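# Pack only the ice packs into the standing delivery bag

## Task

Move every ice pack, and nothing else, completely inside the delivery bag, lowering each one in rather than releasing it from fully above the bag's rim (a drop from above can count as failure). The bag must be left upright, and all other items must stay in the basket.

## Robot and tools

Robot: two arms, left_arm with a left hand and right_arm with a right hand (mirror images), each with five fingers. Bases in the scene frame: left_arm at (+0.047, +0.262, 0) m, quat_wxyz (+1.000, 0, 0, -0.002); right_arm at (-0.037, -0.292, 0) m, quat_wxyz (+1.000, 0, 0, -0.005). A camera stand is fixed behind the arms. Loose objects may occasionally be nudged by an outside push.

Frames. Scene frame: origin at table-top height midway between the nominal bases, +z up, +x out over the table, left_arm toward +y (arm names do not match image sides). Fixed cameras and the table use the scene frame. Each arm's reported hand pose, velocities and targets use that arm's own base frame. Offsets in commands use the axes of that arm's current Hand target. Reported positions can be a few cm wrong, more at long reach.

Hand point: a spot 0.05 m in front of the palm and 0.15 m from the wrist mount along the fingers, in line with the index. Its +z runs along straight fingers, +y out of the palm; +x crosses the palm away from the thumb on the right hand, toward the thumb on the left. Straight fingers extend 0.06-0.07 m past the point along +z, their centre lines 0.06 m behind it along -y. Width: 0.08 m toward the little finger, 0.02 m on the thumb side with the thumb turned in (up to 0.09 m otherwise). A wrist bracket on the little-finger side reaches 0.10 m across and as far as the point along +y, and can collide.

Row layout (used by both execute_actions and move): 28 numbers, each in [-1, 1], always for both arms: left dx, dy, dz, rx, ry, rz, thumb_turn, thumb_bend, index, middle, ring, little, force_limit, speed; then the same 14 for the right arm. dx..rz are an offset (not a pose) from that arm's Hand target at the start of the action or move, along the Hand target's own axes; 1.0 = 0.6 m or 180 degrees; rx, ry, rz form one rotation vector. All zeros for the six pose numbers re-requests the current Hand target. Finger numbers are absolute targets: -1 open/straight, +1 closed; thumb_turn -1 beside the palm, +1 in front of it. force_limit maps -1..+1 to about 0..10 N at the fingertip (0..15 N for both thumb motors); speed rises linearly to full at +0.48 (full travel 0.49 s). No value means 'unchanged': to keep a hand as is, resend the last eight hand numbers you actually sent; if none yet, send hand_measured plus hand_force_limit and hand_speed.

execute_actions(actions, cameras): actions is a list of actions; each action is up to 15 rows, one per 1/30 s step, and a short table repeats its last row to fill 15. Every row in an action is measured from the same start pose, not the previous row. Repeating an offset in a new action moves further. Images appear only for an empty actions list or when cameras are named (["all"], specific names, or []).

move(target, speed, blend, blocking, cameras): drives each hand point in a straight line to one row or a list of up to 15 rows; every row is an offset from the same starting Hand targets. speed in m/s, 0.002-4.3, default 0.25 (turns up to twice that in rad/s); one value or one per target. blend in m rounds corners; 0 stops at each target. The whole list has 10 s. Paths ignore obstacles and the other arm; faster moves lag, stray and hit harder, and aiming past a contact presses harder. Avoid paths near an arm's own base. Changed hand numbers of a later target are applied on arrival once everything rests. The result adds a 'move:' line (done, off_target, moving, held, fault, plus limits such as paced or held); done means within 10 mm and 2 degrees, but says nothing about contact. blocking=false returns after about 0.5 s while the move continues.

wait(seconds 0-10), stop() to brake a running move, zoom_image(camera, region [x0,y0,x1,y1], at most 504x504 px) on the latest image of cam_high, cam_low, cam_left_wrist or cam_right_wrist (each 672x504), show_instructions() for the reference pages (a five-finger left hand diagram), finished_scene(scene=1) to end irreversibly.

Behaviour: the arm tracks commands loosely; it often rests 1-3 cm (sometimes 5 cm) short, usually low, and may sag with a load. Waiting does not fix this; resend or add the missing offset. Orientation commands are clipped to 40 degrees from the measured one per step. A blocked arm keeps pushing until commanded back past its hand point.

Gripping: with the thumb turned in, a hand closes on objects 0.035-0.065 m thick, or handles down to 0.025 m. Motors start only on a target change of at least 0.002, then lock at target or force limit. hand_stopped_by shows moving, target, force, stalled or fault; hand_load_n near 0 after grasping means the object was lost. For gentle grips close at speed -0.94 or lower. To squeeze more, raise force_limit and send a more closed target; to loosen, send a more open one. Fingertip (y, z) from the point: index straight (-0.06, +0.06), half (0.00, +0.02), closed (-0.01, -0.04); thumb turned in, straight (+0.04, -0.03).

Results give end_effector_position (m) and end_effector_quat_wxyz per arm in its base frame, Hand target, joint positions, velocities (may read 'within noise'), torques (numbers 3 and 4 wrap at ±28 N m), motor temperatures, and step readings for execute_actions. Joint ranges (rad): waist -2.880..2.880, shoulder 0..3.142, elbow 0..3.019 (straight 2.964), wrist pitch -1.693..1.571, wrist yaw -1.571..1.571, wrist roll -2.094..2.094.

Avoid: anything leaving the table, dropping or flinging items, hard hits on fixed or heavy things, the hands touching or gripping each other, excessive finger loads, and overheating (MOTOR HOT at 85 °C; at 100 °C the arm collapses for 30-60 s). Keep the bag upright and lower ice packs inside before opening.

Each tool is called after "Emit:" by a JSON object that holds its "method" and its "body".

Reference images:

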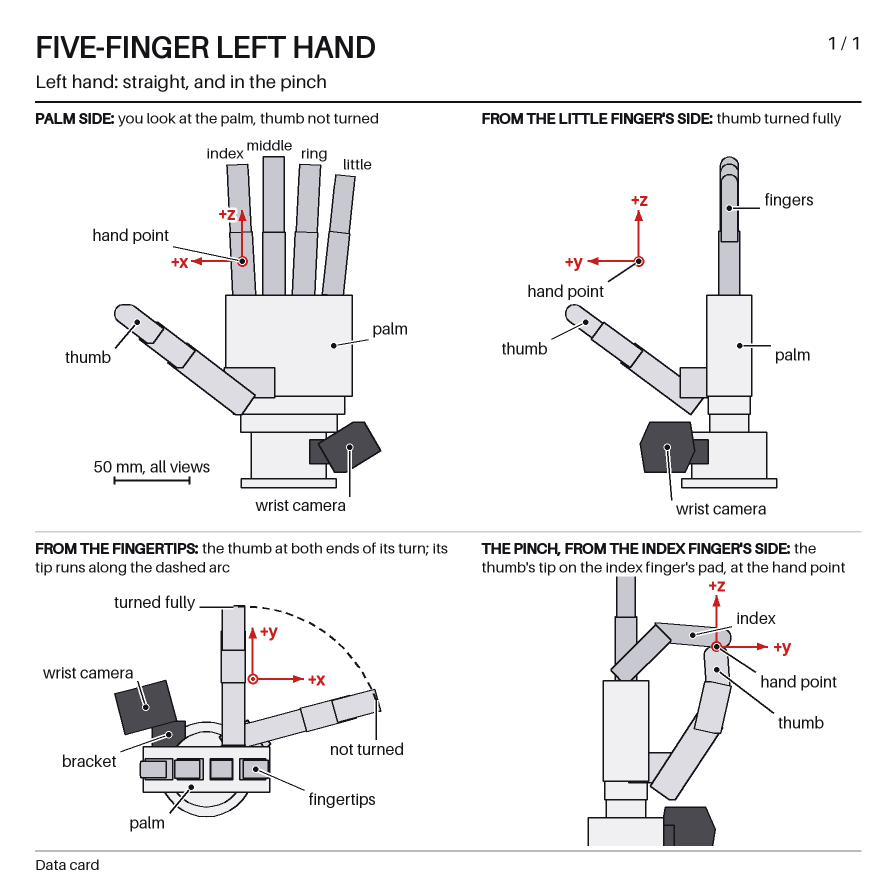

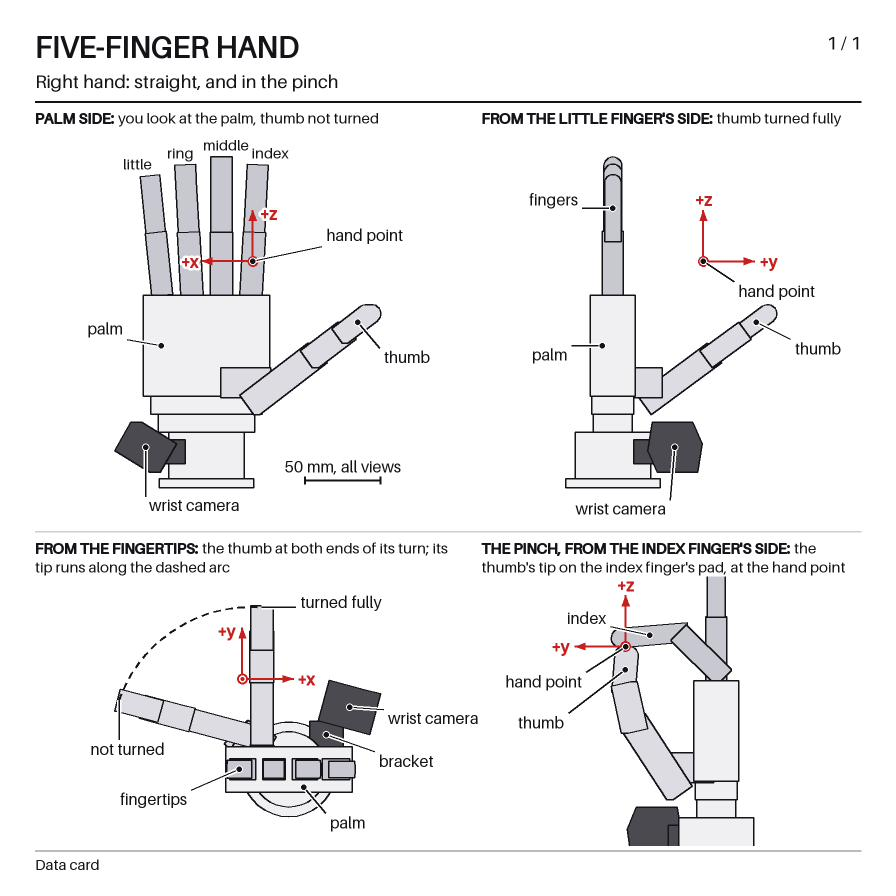

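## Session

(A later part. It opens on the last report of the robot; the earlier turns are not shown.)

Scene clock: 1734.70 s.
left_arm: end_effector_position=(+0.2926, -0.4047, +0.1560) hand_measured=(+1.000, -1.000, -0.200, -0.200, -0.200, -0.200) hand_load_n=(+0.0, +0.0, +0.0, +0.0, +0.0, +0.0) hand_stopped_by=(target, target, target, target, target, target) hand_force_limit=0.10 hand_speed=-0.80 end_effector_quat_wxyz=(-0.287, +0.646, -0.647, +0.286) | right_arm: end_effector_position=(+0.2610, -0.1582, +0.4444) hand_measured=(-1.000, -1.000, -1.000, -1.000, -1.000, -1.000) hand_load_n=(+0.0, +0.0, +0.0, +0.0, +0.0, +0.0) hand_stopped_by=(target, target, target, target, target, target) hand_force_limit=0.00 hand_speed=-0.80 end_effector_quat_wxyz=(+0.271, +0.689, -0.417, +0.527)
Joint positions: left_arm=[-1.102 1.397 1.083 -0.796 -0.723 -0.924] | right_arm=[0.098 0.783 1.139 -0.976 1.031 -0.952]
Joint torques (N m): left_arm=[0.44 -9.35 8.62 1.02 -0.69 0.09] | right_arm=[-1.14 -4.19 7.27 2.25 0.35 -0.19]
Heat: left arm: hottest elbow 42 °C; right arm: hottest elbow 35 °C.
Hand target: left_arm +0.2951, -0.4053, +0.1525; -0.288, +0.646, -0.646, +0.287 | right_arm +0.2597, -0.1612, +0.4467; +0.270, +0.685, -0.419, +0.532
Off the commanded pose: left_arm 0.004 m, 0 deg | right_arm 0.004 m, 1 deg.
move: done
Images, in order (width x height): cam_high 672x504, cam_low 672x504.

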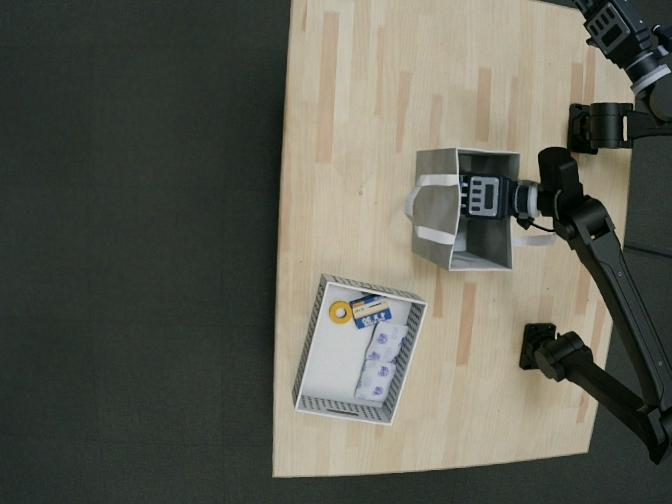

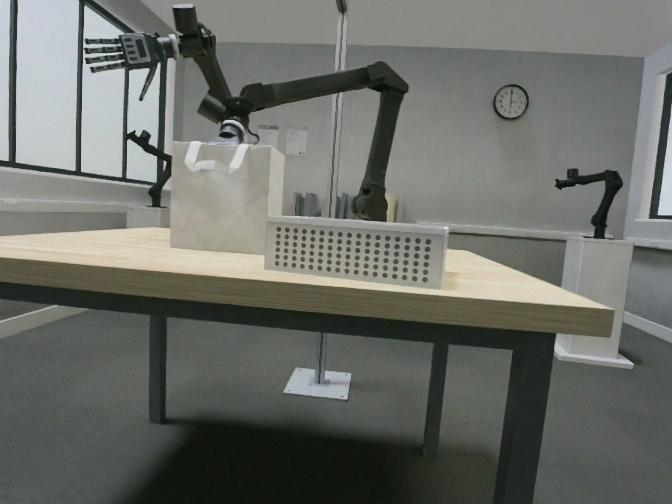

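Emit:
{"method": "move", "body": {"target": [0, -0.0743, -0.0669, 0, 0, 0, 1, -1, -0.2, -0.2, -0.2, -0.2, 0.1, -0.8, 0, 0, 0, 0, 0, 0, -1, -1, -1, -1, -1, -1, 0, -0.8], "speed": 0.08, "cameras": ["cam_high","cam_low","cam_left_wrist"]}}

Emit:
{"method": "zoom_image", "body": {"camera": "cam_high", "region": [400, 130, 600, 290]}}

Scene clock: 1744.20 s.
left_arm: end_effector_position=(+0.2865, -0.3928, +0.1852) hand_measured=(+1.000, -1.000, -0.200, -0.200, -0.200, -0.200) hand_load_n=(+0.0, +0.0, +0.0, +0.0, +0.0, +0.0) hand_stopped_by=(target, target, target, target, target, target) hand_force_limit=0.10 hand_speed=-0.80 end_effector_quat_wxyz=(-0.293, +0.643, -0.654, +0.269) | right_arm: end_effector_position=(+0.2610, -0.1582, +0.4444) hand_measured=(-1.000, -1.000, -1.000, -1.000, -1.000, -1.000) hand_load_n=(+0.0, +0.0, +0.0, +0.0, +0.0, +0.0) hand_stopped_by=(target, target, target, target, target, target) hand_force_limit=0.00 hand_speed=-0.80 end_effector_quat_wxyz=(+0.271, +0.689, -0.417, +0.527)
Joint positions: left_arm=[-1.102 1.363 1.139 -0.925 -0.723 -0.923] | right_arm=[0.098 0.783 1.139 -0.976 1.031 -0.952]
Joint torques (N m): left_arm=[0.44 -9.76 13.87 -0.14 -0.7 0.09] | right_arm=[-1.08 -4.19 7.27 2.25 0.35 -0.19]
Heat: left arm: hottest elbow 43 °C; right arm: hottest elbow 35 °C.
Hand target: left_arm +0.2951, -0.4053, +0.2125; -0.288, +0.646, -0.646, +0.287 | right_arm +0.2597, -0.1612, +0.4467; +0.270, +0.685, -0.419, +0.532
Off the commanded pose: left_arm 0.031 m, 2 deg | right_arm 0.004 m, 1 deg.
move: off_target (left_arm)
Images, in order (width x height): cam_high 672x504, cam_low 672x504, cam_left_wrist 672x504.

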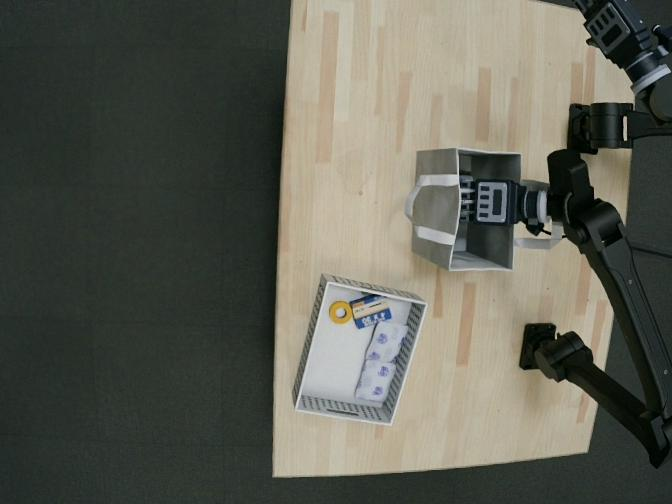

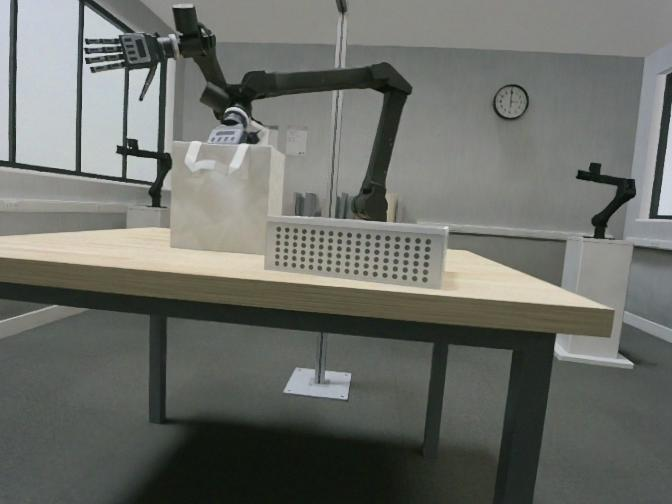

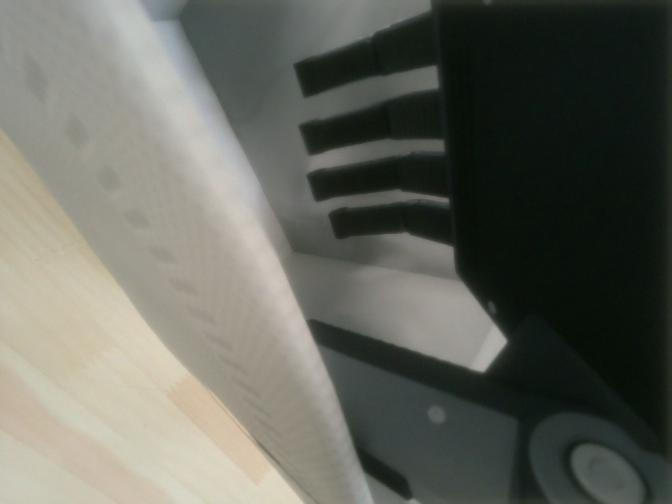

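Scaled by 2.520 from the camera's 672x504 image, which has a finer 960x720 frame.

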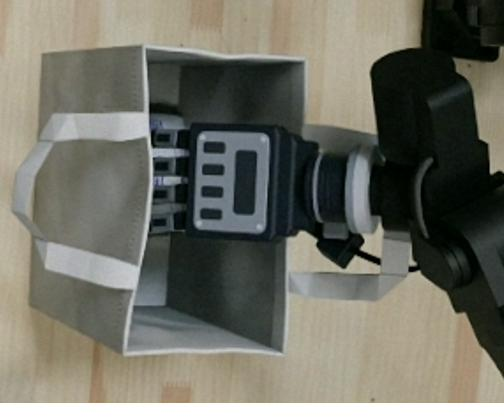

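Emit:
{"method": "move", "body": {"target": [[0, -0.0134, 0.0149, 0, 0, 0, 1, -1, -0.1, -0.1, -0.1, -0.1, 0.1, -0.5, 0, 0, 0, 0, 0, 0, -1, -1, -1, -1, -1, -1, 0, -0.8],[0, -0.162, -0.119, 0, 0, 0, 1, -1, -0.1, -0.1, -0.1, -0.1, 0.1, -0.5, 0, 0, 0, 0, 0, 0, -1, -1, -1, -1, -1, -1, 0, -0.8]], "speed": 0.12, "cameras": ["cam_high","cam_left_wrist"]}}

Emit:
{"method": "zoom_image", "body": {"camera": "cam_high", "region": [400, 130, 600, 290]}}

Scene clock: 1758.87 s.
left_arm: end_effector_position=(+0.2974, -0.3957, +0.2996) hand_measured=(+1.000, -1.000, -0.100, -0.100, -0.100, -0.100) hand_load_n=(+0.0, +0.0, +0.0, +0.0, +0.0, +0.0) hand_stopped_by=(target, target, target, target, target, target) hand_force_limit=0.10 hand_speed=-0.50 end_effector_quat_wxyz=(-0.294, +0.641, -0.658, +0.265) | right_arm: end_effector_position=(+0.2610, -0.1582, +0.4444) hand_measured=(-1.000, -1.000, -1.000, -1.000, -1.000, -1.000) hand_load_n=(+0.0, +0.0, +0.0, +0.0, +0.0, +0.0) hand_stopped_by=(target, target, target, target, target, target) hand_force_limit=0.00 hand_speed=-0.80 end_effector_quat_wxyz=(+0.271, +0.689, -0.417, +0.527)
Joint positions: left_arm=[-1.081 1.363 1.442 -1.218 -0.713 -0.893] | right_arm=[0.098 0.783 1.139 -0.976 1.031 -0.952]
Joint torques (N m): left_arm=[0.73 -9.7 15.53 -0.06 -0.67 0.08] | right_arm=[-1.14 -4.25 7.27 2.26 0.35 -0.19]
Heat: left arm: hottest elbow 46 °C; right arm: hottest elbow 35 °C.
Hand target: left_arm +0.3072, -0.4054, +0.3325; -0.288, +0.646, -0.646, +0.287 | right_arm +0.2597, -0.1612, +0.4467; +0.270, +0.685, -0.419, +0.532
Off the commanded pose: left_arm 0.036 m, 3 deg | right_arm 0.004 m, 1 deg.
move: off_target (left_arm)
Images, in order (width x height): cam_high 672x504, cam_left_wrist 672x504.

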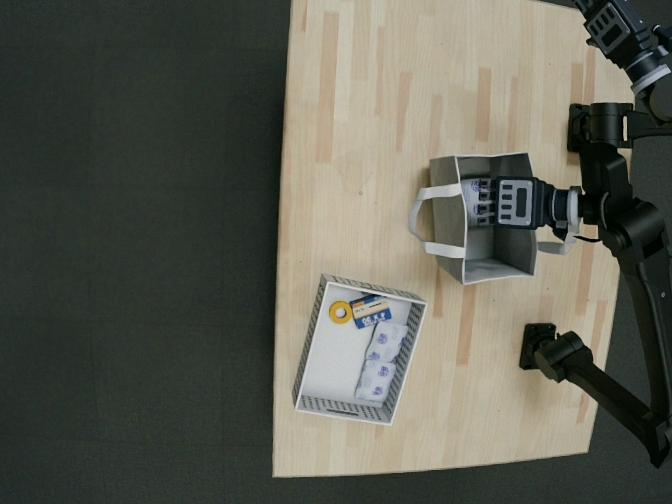

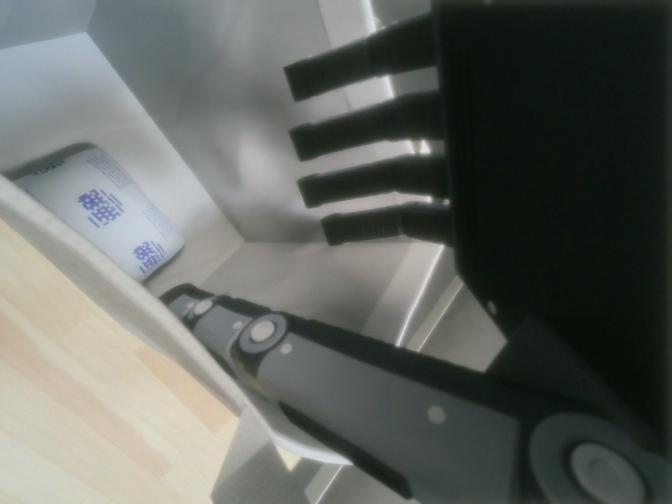

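Scaled by 2.520 from the camera's 672x504 image, which has a finer 960x720 frame.

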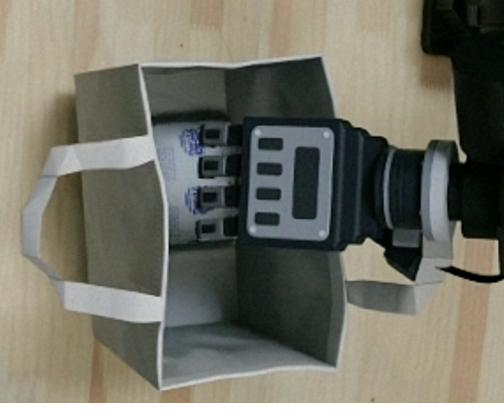

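Emit:
{"method": "wait", "body": {"seconds": 0.1, "cameras": ["cam_low","cam_high"]}}

Emit:
{"method": "zoom_image", "body": {"camera": "cam_low", "region": [130, 50, 330, 290]}}

Scene clock: 1763.77 s.
left_arm: end_effector_position=(+0.2972, -0.3954, +0.2995) hand_measured=(+1.000, -1.000, -0.100, -0.100, -0.100, -0.100) hand_load_n=(+0.0, +0.0, +0.0, +0.0, +0.0, +0.0) hand_stopped_by=(target, target, target, target, target, target) hand_force_limit=0.10 hand_speed=-0.50 end_effector_quat_wxyz=(-0.294, +0.641, -0.658, +0.264) | right_arm: end_effector_position=(+0.2610, -0.1582, +0.4444) hand_measured=(-1.000, -1.000, -1.000, -1.000, -1.000, -1.000) hand_load_n=(+0.0, +0.0, +0.0, +0.0, +0.0, +0.0) hand_stopped_by=(target, target, target, target, target, target) hand_force_limit=0.00 hand_speed=-0.80 end_effector_quat_wxyz=(+0.271, +0.689, -0.417, +0.527)
Joint positions: left_arm=[-1.081 1.363 1.442 -1.22 -0.713 -0.893] | right_arm=[0.098 0.783 1.139 -0.976 1.031 -0.952]
Joint torques (N m): left_arm=[0.85 -9.47 15.5 -0.05 -0.67 0.08] | right_arm=[-1.14 -4.19 7.27 2.26 0.35 -0.19]
Motor temperatures (°C): left_arm=[22 26 48 24 25 25] | right_arm=[23 26 35 23 21 22]
Heat: left arm: hottest elbow 48 °C; right arm: hottest elbow 35 °C.
Hand target: left_arm +0.3071, -0.4055, +0.3325; -0.288, +0.646, -0.646, +0.287 | right_arm +0.2597, -0.1612, +0.4467; +0.270, +0.685, -0.419, +0.532
Off the commanded pose: left_arm 0.036 m, 3 deg | right_arm 0.004 m, 1 deg.
wait: 0.10 s; at rest from the start
Images, in order (width x height): cam_high 672x504, cam_low 672x504.

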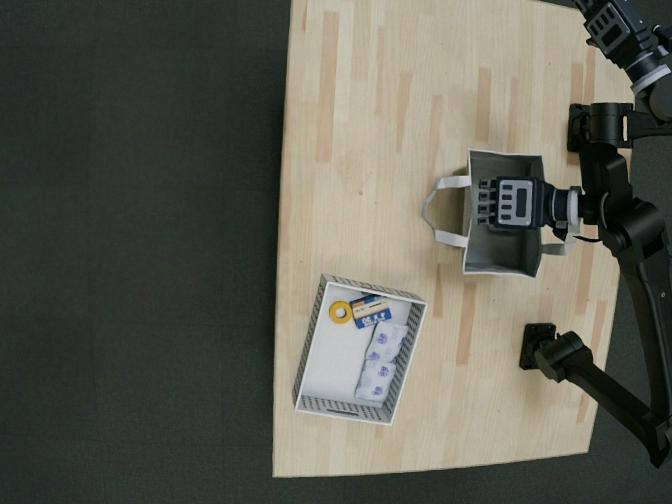

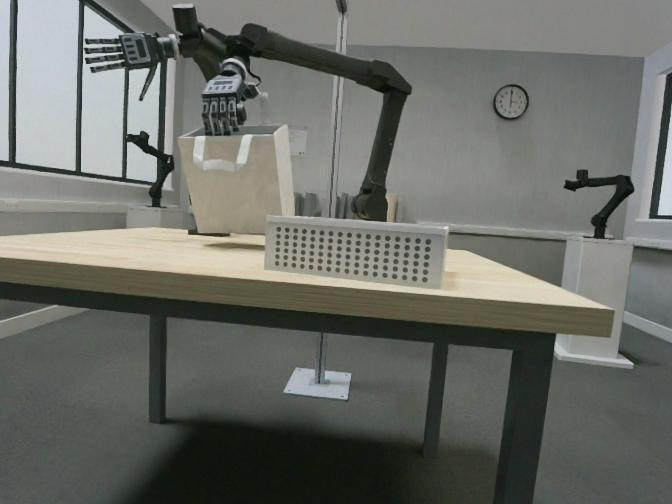

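Scaled by 2.100 from the camera's 672x504 image, which has a finer 960x720 frame.

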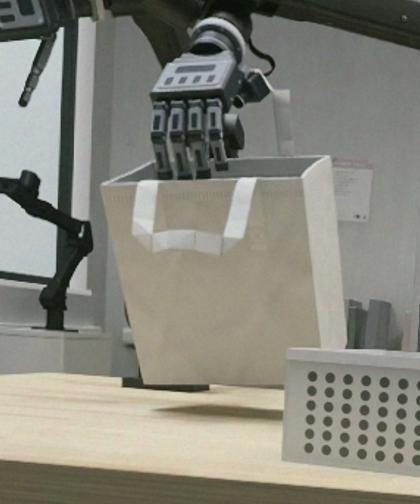

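Emit:
{"method": "zoom_image", "body": {"camera": "cam_high", "region": [410, 130, 610, 290]}}

Emit:
{"method": "zoom_image", "body": {"camera": "cam_low", "region": [190, 40, 310, 160]}}

Scaled by 2.520 from the camera's 672x504 image, which has a finer 960x720 frame.

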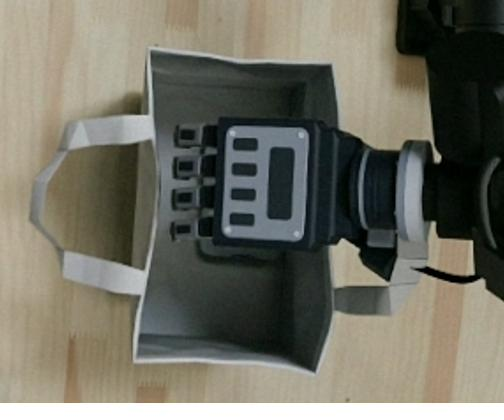

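Scaled by 4.200 from the camera's 672x504 image, which has a finer 960x720 frame.

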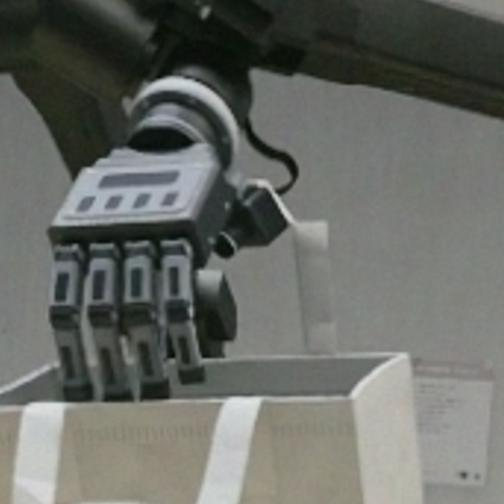

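Emit:
{"method": "move", "body": {"target": [0, 0.0836, 0.0753, 0, 0, 0, 1, -1, -0.1, -0.1, -0.1, -0.1, 0.1, -0.5, 0, 0, 0, 0, 0, 0, -1, -1, -1, -1, -1, -1, 0, -0.8], "speed": 0.06, "cameras": ["cam_high","cam_low"]}}

Emit:
{"method": "zoom_image", "body": {"camera": "cam_low", "region": [130, 50, 330, 290]}}

Emit:
{"method": "zoom_image", "body": {"camera": "cam_high", "region": [410, 130, 610, 290]}}

Scene clock: 1779.63 s.
left_arm: end_effector_position=(+0.3025, -0.4054, +0.2652) hand_measured=(+1.000, -1.000, -0.100, -0.100, -0.100, -0.100) hand_load_n=(+0.0, +0.0, +0.0, +0.0, +0.0, +0.0) hand_stopped_by=(target, target, target, target, target, target) hand_force_limit=0.10 hand_speed=-0.50 end_effector_quat_wxyz=(-0.288, +0.644, -0.650, +0.283) | right_arm: end_effector_position=(+0.2610, -0.1582, +0.4444) hand_measured=(-1.000, -1.000, -1.000, -1.000, -1.000, -1.000) hand_load_n=(+0.0, +0.0, +0.0, +0.0, +0.0, +0.0) hand_stopped_by=(target, target, target, target, target, target) hand_force_limit=0.00 hand_speed=-0.80 end_effector_quat_wxyz=(+0.271, +0.689, -0.417, +0.527)
Joint positions: left_arm=[-1.081 1.363 1.341 -1.077 -0.713 -0.893] | right_arm=[0.098 0.783 1.139 -0.976 1.031 -0.952]
Joint torques (N m): left_arm=[0.85 -9.82 9.18 0.98 -0.65 0.07] | right_arm=[-1.14 -4.19 7.27 2.25 0.35 -0.19]
Heat: left arm: hottest elbow 51 °C; right arm: hottest elbow 35 °C.
Hand target: left_arm +0.3072, -0.4054, +0.2651; -0.288, +0.646, -0.646, +0.287 | right_arm +0.2597, -0.1612, +0.4467; +0.270, +0.685, -0.419, +0.532
Off the commanded pose: left_arm 0.005 m, 1 deg | right_arm 0.004 m, 1 deg.
move: done
Images, in order (width x height): cam_high 672x504, cam_low 672x504.

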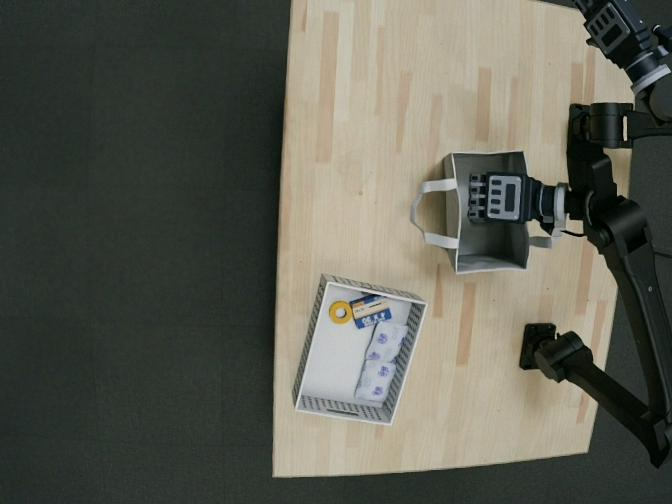

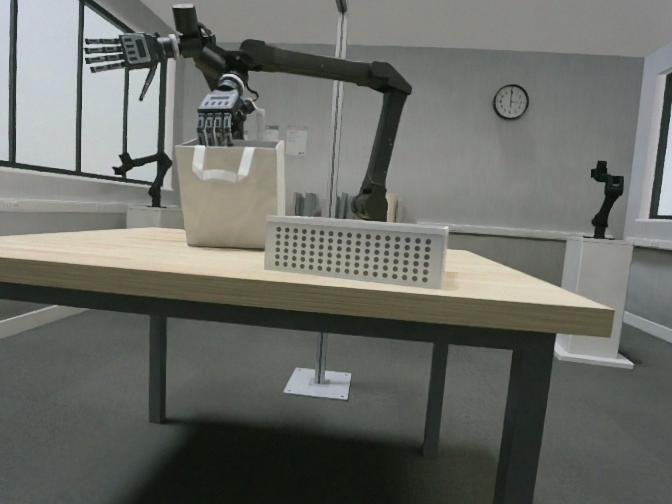

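Scaled by 2.100 from the camera's 672x504 image, which has a finer 960x720 frame.

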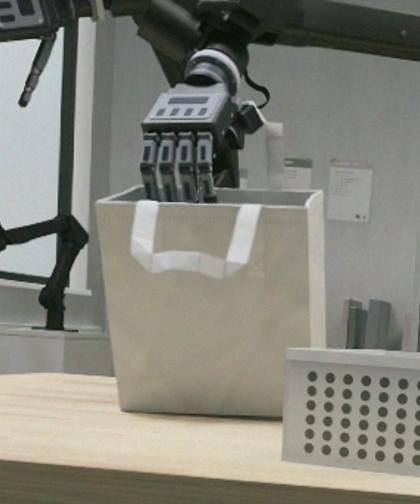

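Scaled by 2.520 from the camera's 672x504 image, which has a finer 960x720 frame.

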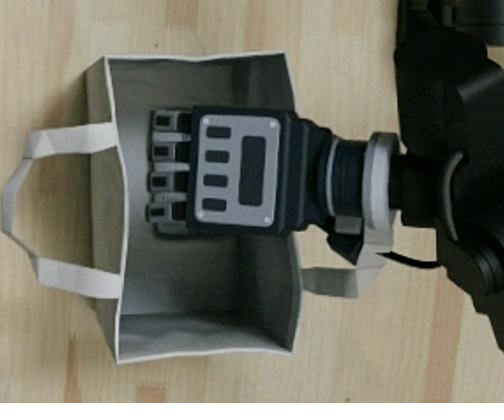

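Emit:
{"method": "move", "body": {"target": [0, 0.0186, 0.0167, 0.14, 0, 0, 1, -1, -0.1, -0.1, -0.1, -0.1, 0.1, -0.5, 0, 0, 0, 0, 0, 0, -1, -1, -1, -1, -1, -1, 0, -0.8], "speed": 0.06, "cameras": ["cam_high","cam_low"]}}

Emit:
{"method": "zoom_image", "body": {"camera": "cam_low", "region": [130, 50, 330, 290]}}

Emit:
{"method": "zoom_image", "body": {"camera": "cam_high", "region": [410, 130, 610, 290]}}

Scene clock: 1796.93 s.
left_arm: end_effector_position=(+0.3108, -0.4041, +0.2489) hand_measured=(+1.000, -1.000, -0.100, -0.100, -0.100, -0.100) hand_load_n=(+0.0, +0.0, +0.0, +0.0, -0.5, +0.0) hand_stopped_by=(target, target, target, target, target, target) hand_force_limit=0.10 hand_speed=-0.50 end_effector_quat_wxyz=(-0.424, +0.570, -0.569, +0.414) | right_arm: end_effector_position=(+0.2610, -0.1582, +0.4444) hand_measured=(-1.000, -1.000, -1.000, -1.000, -1.000, -1.000) hand_load_n=(+0.0, +0.5, +0.0, +0.0, +0.0, +0.0) hand_stopped_by=(target, target, target, target, target, target) hand_force_limit=0.00 hand_speed=-0.80 end_effector_quat_wxyz=(+0.271, +0.689, -0.417, +0.527)
Joint positions: left_arm=[-1.207 1.281 1.019 -0.475 -1.112 -0.671] | right_arm=[0.098 0.783 1.139 -0.976 1.031 -0.952]
Joint torques (N m): left_arm=[-0.5 -9.23 8.55 1.52 -0.81 0.13] | right_arm=[-1.14 -4.19 7.27 2.25 0.35 -0.19]
Heat: left arm: hottest elbow 48 °C; right arm: hottest elbow 35 °C.
Hand target: left_arm +0.3071, -0.4053, +0.2500; -0.422, +0.568, -0.568, +0.421 | right_arm +0.2597, -0.1612, +0.4467; +0.270, +0.685, -0.419, +0.532
Off the commanded pose: left_arm 0.004 m, 1 deg | right_arm 0.004 m, 1 deg.
move: done
Images, in order (width x height): cam_high 672x504, cam_low 672x504.

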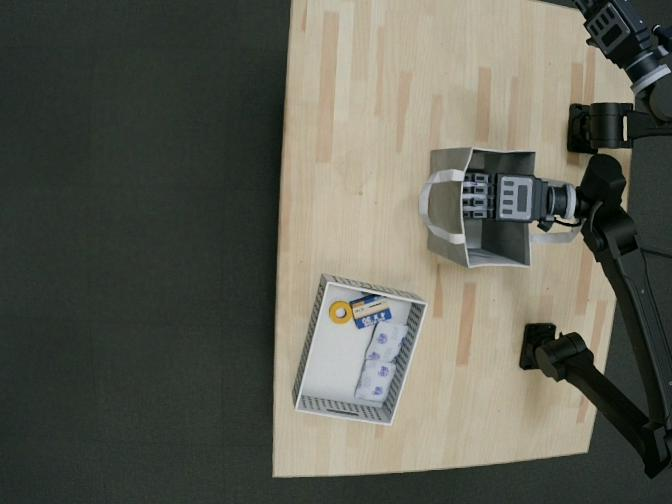

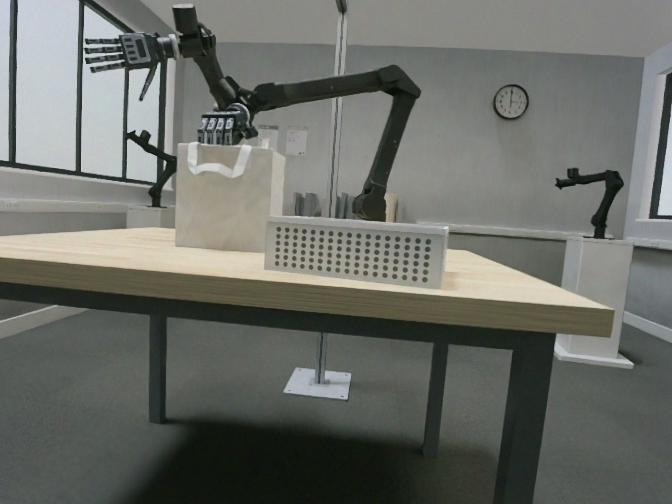

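Scaled by 2.100 from the camera's 672x504 image, which has a finer 960x720 frame.

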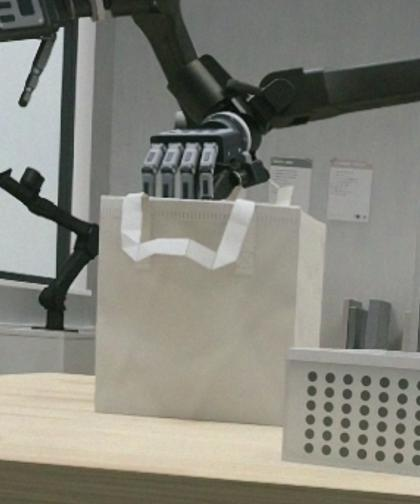

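Scaled by 2.520 from the camera's 672x504 image, which has a finer 960x720 frame.

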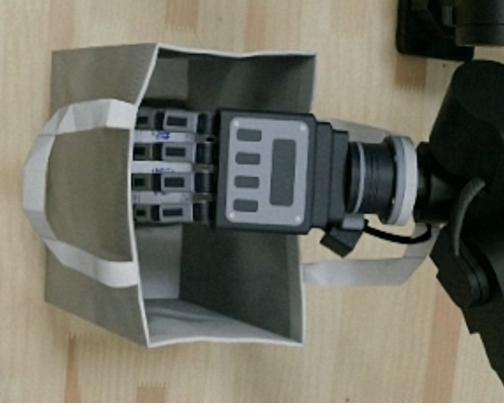

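Emit:
{"method": "move", "body": {"target": [0, -0.0958, -0.0287, 0, 0, 0, 1, -1, -0.1, -0.1, -0.1, -0.1, 0.1, -0.5, 0, 0, 0, 0, 0, 0, -1, -1, -1, -1, -1, -1, 0, -0.8], "speed": 0.06, "cameras": ["cam_high","cam_low"]}}

Emit:
{"method": "zoom_image", "body": {"camera": "cam_low", "region": [130, 50, 330, 290]}}

Emit:
{"method": "zoom_image", "body": {"camera": "cam_high", "region": [410, 130, 610, 290]}}

Scene clock: 1815.43 s.
left_arm: end_effector_position=(+0.3060, -0.3922, +0.2791) hand_measured=(+1.000, -1.000, -0.100, -0.100, -0.100, -0.100) hand_load_n=(+0.0, +0.0, +0.0, +0.0, +0.0, +0.0) hand_stopped_by=(target, target, target, target, target, target) hand_force_limit=0.10 hand_speed=-0.50 end_effector_quat_wxyz=(-0.430, +0.564, -0.578, +0.403) | right_arm: end_effector_position=(+0.2610, -0.1582, +0.4444) hand_measured=(-1.000, -1.000, -1.000, -1.000, -1.000, -1.000) hand_load_n=(+0.0, +0.0, +0.0, +0.0, +0.0, +0.0) hand_stopped_by=(target, target, target, target, target, target) hand_force_limit=0.00 hand_speed=-0.80 end_effector_quat_wxyz=(+0.271, +0.689, -0.417, +0.527)
Joint positions: left_arm=[-1.207 1.239 1.075 -0.597 -1.112 -0.662] | right_arm=[0.098 0.783 1.139 -0.976 1.031 -0.952]
Joint torques (N m): left_arm=[-0.44 -8.23 14.58 0.12 -0.8 0.07] | right_arm=[-1.14 -4.19 7.27 2.25 0.35 -0.19]
Heat: left arm: hottest elbow 45 °C; right arm: hottest elbow 35 °C.
Hand target: left_arm +0.3073, -0.4054, +0.3100; -0.422, +0.568, -0.568, +0.421 | right_arm +0.2597, -0.1612, +0.4467; +0.270, +0.685, -0.419, +0.532
Off the commanded pose: left_arm 0.034 m, 3 deg | right_arm 0.004 m, 1 deg.
move: off_target (left_arm)
Images, in order (width x height): cam_high 672x504, cam_low 672x504.

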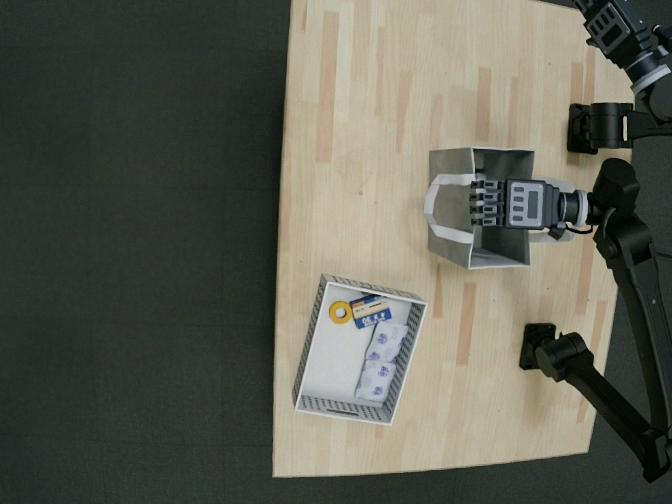

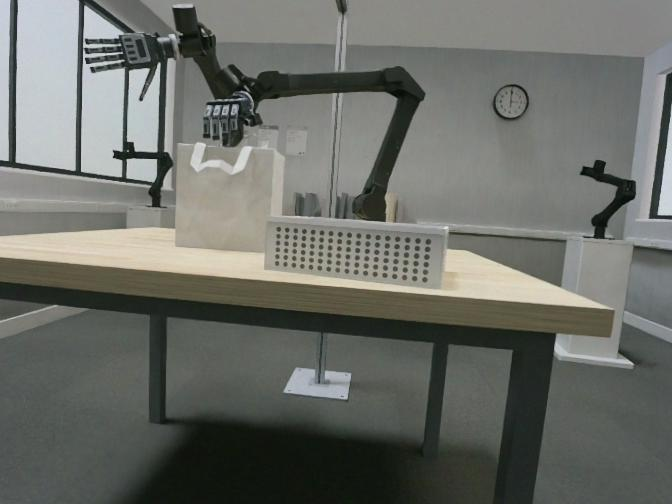

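Scaled by 2.100 from the camera's 672x504 image, which has a finer 960x720 frame.

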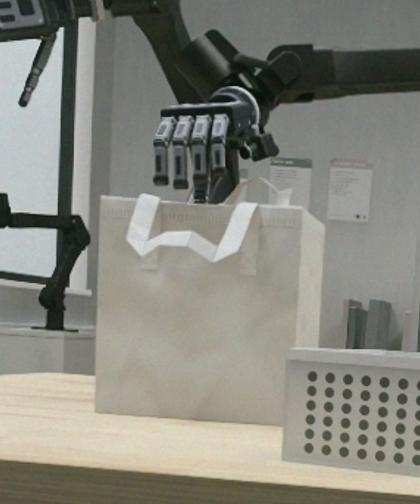

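Scaled by 2.520 from the camera's 672x504 image, which has a finer 960x720 frame.

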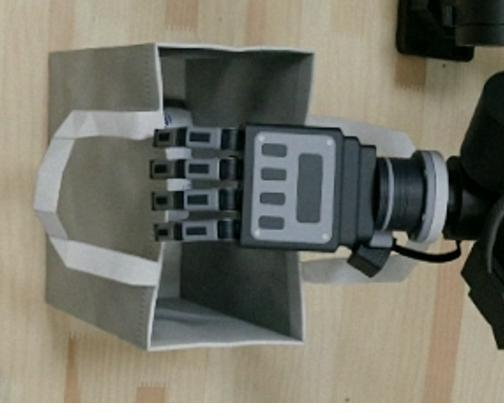

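Emit:
{"method": "zoom_image", "body": {"camera": "cam_low", "region": [190, 80, 310, 170]}}

Emit:
{"method": "move", "body": {"target": [0, -0.0479, -0.0144, 0, 0, 0, 1, -1, -0.1, -0.1, -0.1, -0.1, 0.1, -0.5, 0, 0, 0, 0, 0, 0, -1, -1, -1, -1, -1, -1, 0, -0.8], "speed": 0.06, "cameras": ["cam_high","cam_low","cam_left_wrist"]}}

Emit:
{"method": "zoom_image", "body": {"camera": "cam_low", "region": [190, 80, 310, 170]}}

Emit:
{"method": "zoom_image", "body": {"camera": "cam_high", "region": [410, 130, 610, 290]}}

Scaled by 4.200 from the camera's 672x504 image, which has a finer 960x720 frame.

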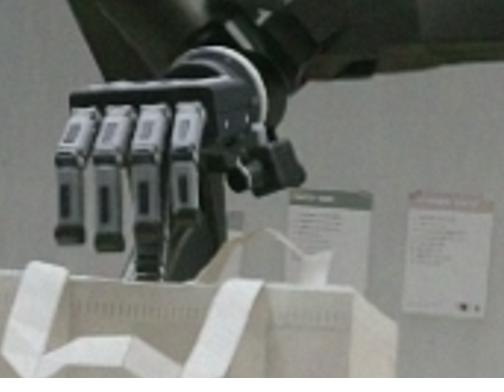

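Scene clock: 1833.30 s.
left_arm: end_effector_position=(+0.3065, -0.3935, +0.3081) hand_measured=(+1.000, -1.000, -0.100, -0.100, -0.100, -0.100) hand_load_n=(+0.0, +0.0, +0.0, +0.0, +0.0, +0.0) hand_stopped_by=(target, target, target, target, target, target) hand_force_limit=0.10 hand_speed=-0.50 end_effector_quat_wxyz=(-0.431, +0.563, -0.579, +0.402) | right_arm: end_effector_position=(+0.2610, -0.1582, +0.4444) hand_measured=(-1.000, -1.000, -1.000, -1.000, -1.000, -1.000) hand_load_n=(+0.0, +0.0, +0.0, +0.0, +0.0, +0.0) hand_stopped_by=(target, target, target, target, target, target) hand_force_limit=0.00 hand_speed=-0.80 end_effector_quat_wxyz=(+0.271, +0.689, -0.417, +0.527)
Joint positions: left_arm=[-1.207 1.234 1.147 -0.676 -1.112 -0.66] | right_arm=[0.098 0.783 1.139 -0.976 1.031 -0.952]
Joint torques (N m): left_arm=[-0.5 -8.23 14.79 0.65 -0.8 0.06] | right_arm=[-1.14 -4.19 7.27 2.25 0.35 -0.19]
Heat: left arm: hottest elbow 45 °C; right arm: hottest elbow 35 °C.
Hand target: left_arm +0.3074, -0.4054, +0.3401; -0.422, +0.568, -0.568, +0.421 | right_arm +0.2597, -0.1612, +0.4467; +0.270, +0.685, -0.419, +0.532
Off the commanded pose: left_arm 0.034 m, 3 deg | right_arm 0.004 m, 1 deg.
move: off_target (left_arm)
Images, in order (width x height): cam_high 672x504, cam_low 672x504, cam_left_wrist 672x504.

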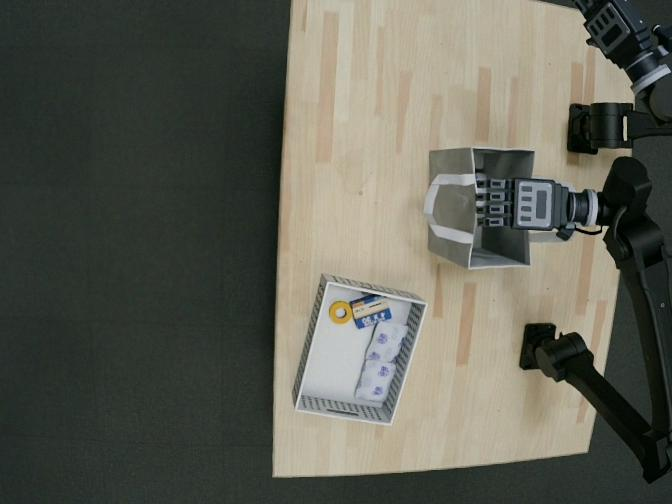

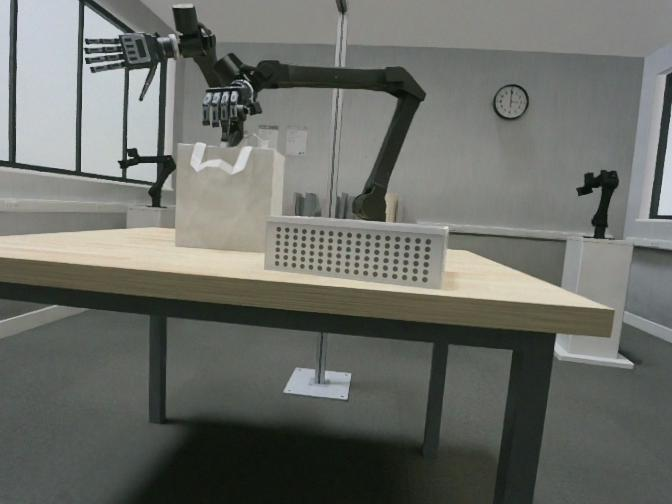

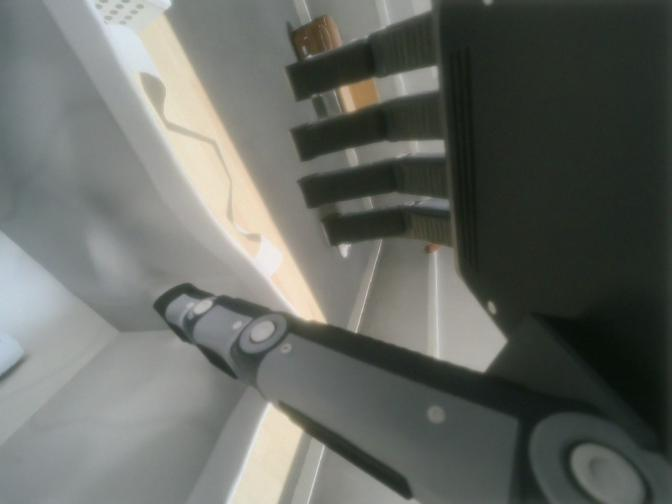

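Scaled by 4.200 from the camera's 672x504 image, which has a finer 960x720 frame.

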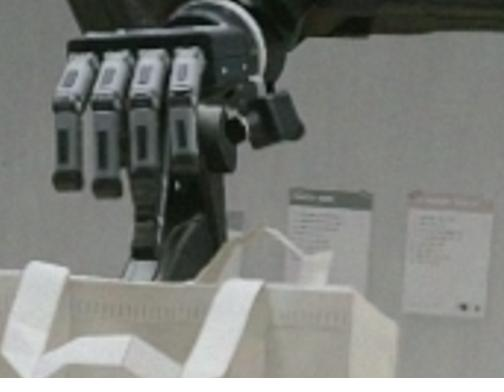

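Scaled by 2.520 from the camera's 672x504 image, which has a finer 960x720 frame.

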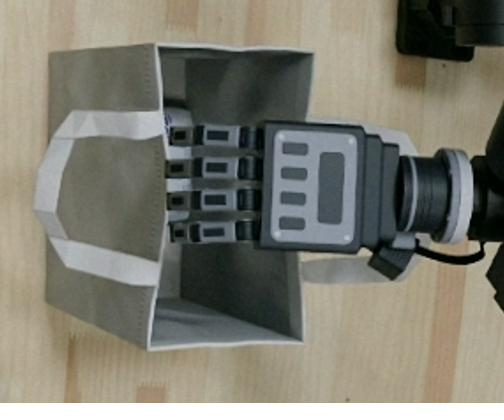

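Emit:
{"method": "move", "body": {"target": [[0, -0.1597, -0.0478, 0, 0, 0, 1, -1, -0.1, -0.1, -0.1, -0.1, 0.1, -0.5, 0, 0, 0, 0, 0, 0, -1, -1, -1, -1, -1, -1, 0, -0.8],[-0.6417, -0.2122, 0.1853, -0.1289, 0.0739, 0.0399, 1, -1, -0.1, -0.1, -0.1, -0.1, 0.1, -0.5, 0, 0, 0, 0, 0, 0, -1, -1, -1, -1, -1, -1, 0, -0.8],[-0.6417, 0.1233, 0.2857, -0.1289, 0.0739, 0.0399, 1, -1, -0.5, -0.5, -0.5, -0.5, 0.1, -0.2, 0, 0, 0, 0, 0, 0, -1, -1, -1, -1, -1, -1, 0, -0.8]], "speed": [0.15, 0.3, 0.25], "cameras": ["all"]}}

Emit:
{"method": "zoom_image", "body": {"camera": "cam_high", "region": [290, 270, 430, 440]}}

Emit:
{"method": "zoom_image", "body": {"camera": "cam_left_wrist", "region": [0, 0, 460, 500]}}

Emit:
{"method": "zoom_image", "body": {"camera": "cam_high", "region": [410, 130, 610, 290]}}

Scene clock: 1891.50 s.
left_arm: end_effector_position=(+0.4488, -0.0224, +0.2231) hand_measured=(+1.000, -1.000, -0.500, -0.500, -0.500, -0.500) hand_load_n=(-0.5, +0.0, +0.0, +0.0, +0.0, +0.0) hand_stopped_by=(target, target, target, target, target, target) hand_force_limit=0.10 hand_speed=-0.20 end_effector_quat_wxyz=(+0.252, -0.553, +0.721, -0.332) | right_arm: end_effector_position=(+0.2610, -0.1582, +0.4444) hand_measured=(-1.000, -1.000, -1.000, -1.000, -1.000, -1.000) hand_load_n=(+0.0, +0.0, +0.0, +0.0, +0.0, +0.0) hand_stopped_by=(target, target, target, target, target, target) hand_force_limit=0.00 hand_speed=-0.80 end_effector_quat_wxyz=(+0.271, +0.689, -0.417, +0.527)
Joint positions: left_arm=[0.103 1.132 0.983 -0.596 0.278 0.242] | right_arm=[0.098 0.783 1.139 -0.976 1.031 -0.952]
Joint torques (N m): left_arm=[0.44 -6.77 9.03 1.7 0.11 0.06] | right_arm=[-1.08 -4.19 7.27 2.26 0.35 -0.19]
Heat: left arm: hottest elbow 49 °C; right arm: hottest elbow 35 °C.
Hand target: left_arm +0.4499, -0.0203, +0.2198; +0.256, -0.552, +0.720, -0.334 | right_arm +0.2597, -0.1612, +0.4467; +0.270, +0.685, -0.419, +0.532
Off the commanded pose: left_arm 0.004 m, 1 deg | right_arm 0.004 m, 1 deg.
move: done

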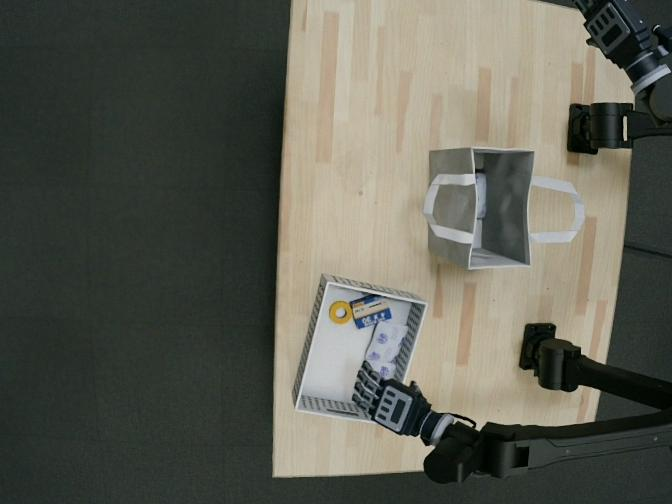

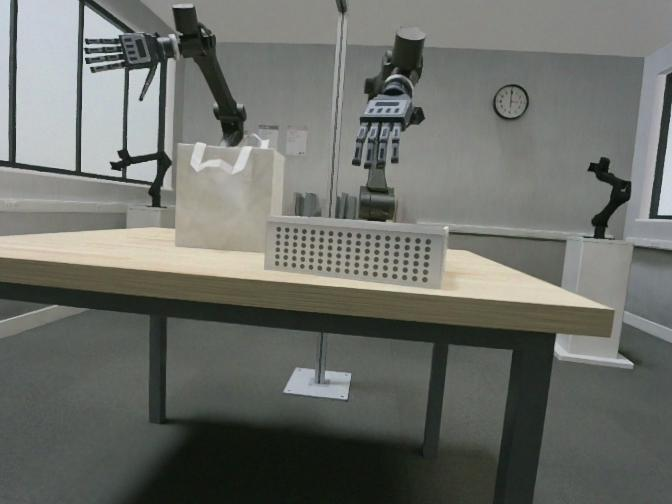

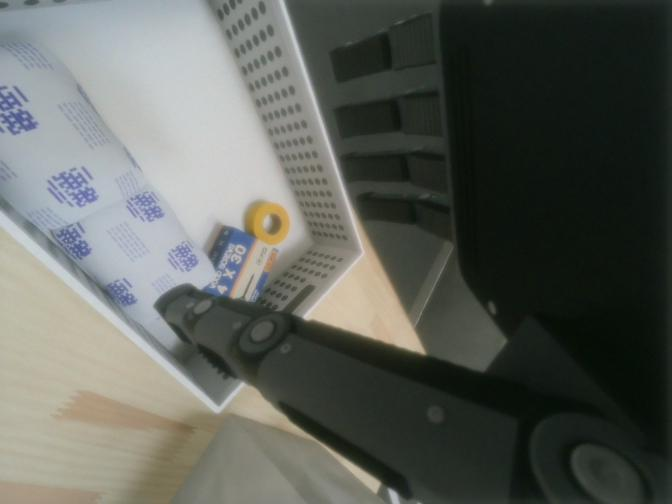

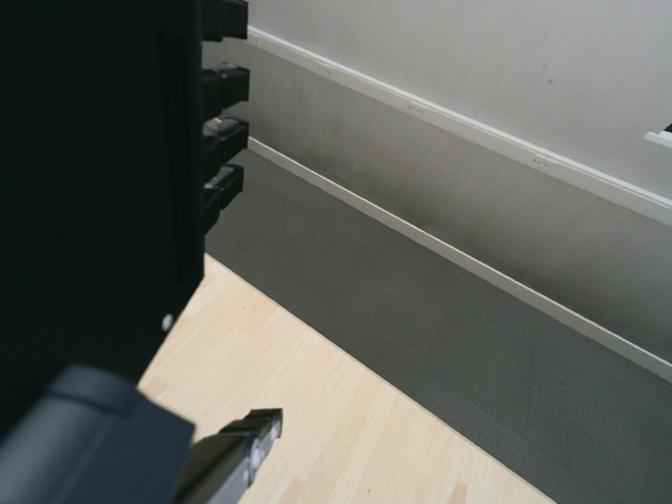

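Scaled by 2.965 from the camera's 672x504 image, which has a finer 960x720 frame.

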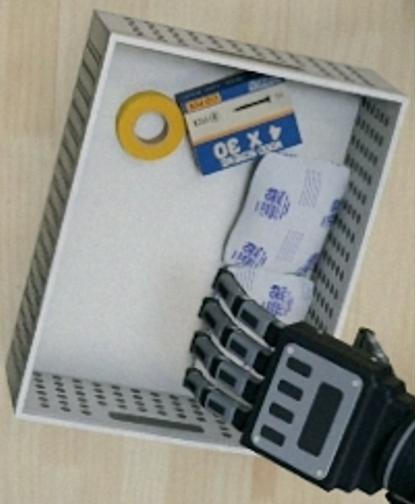

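Scaled by 1.008 from the camera's 672x504 image, which has a finer 960x720 frame.

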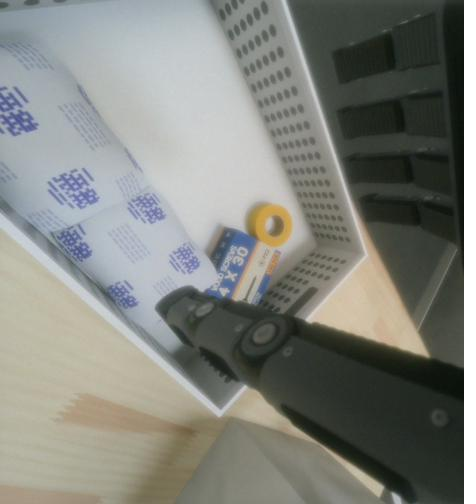

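Scaled by 2.520 from the camera's 672x504 image, which has a finer 960x720 frame.

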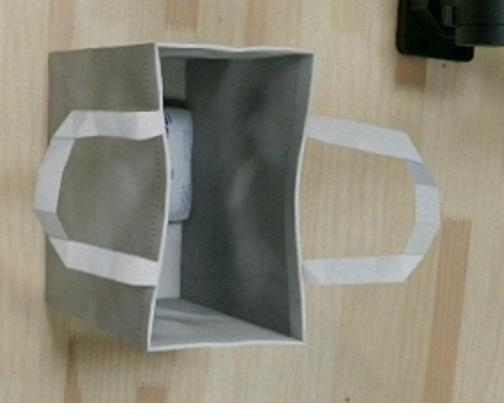

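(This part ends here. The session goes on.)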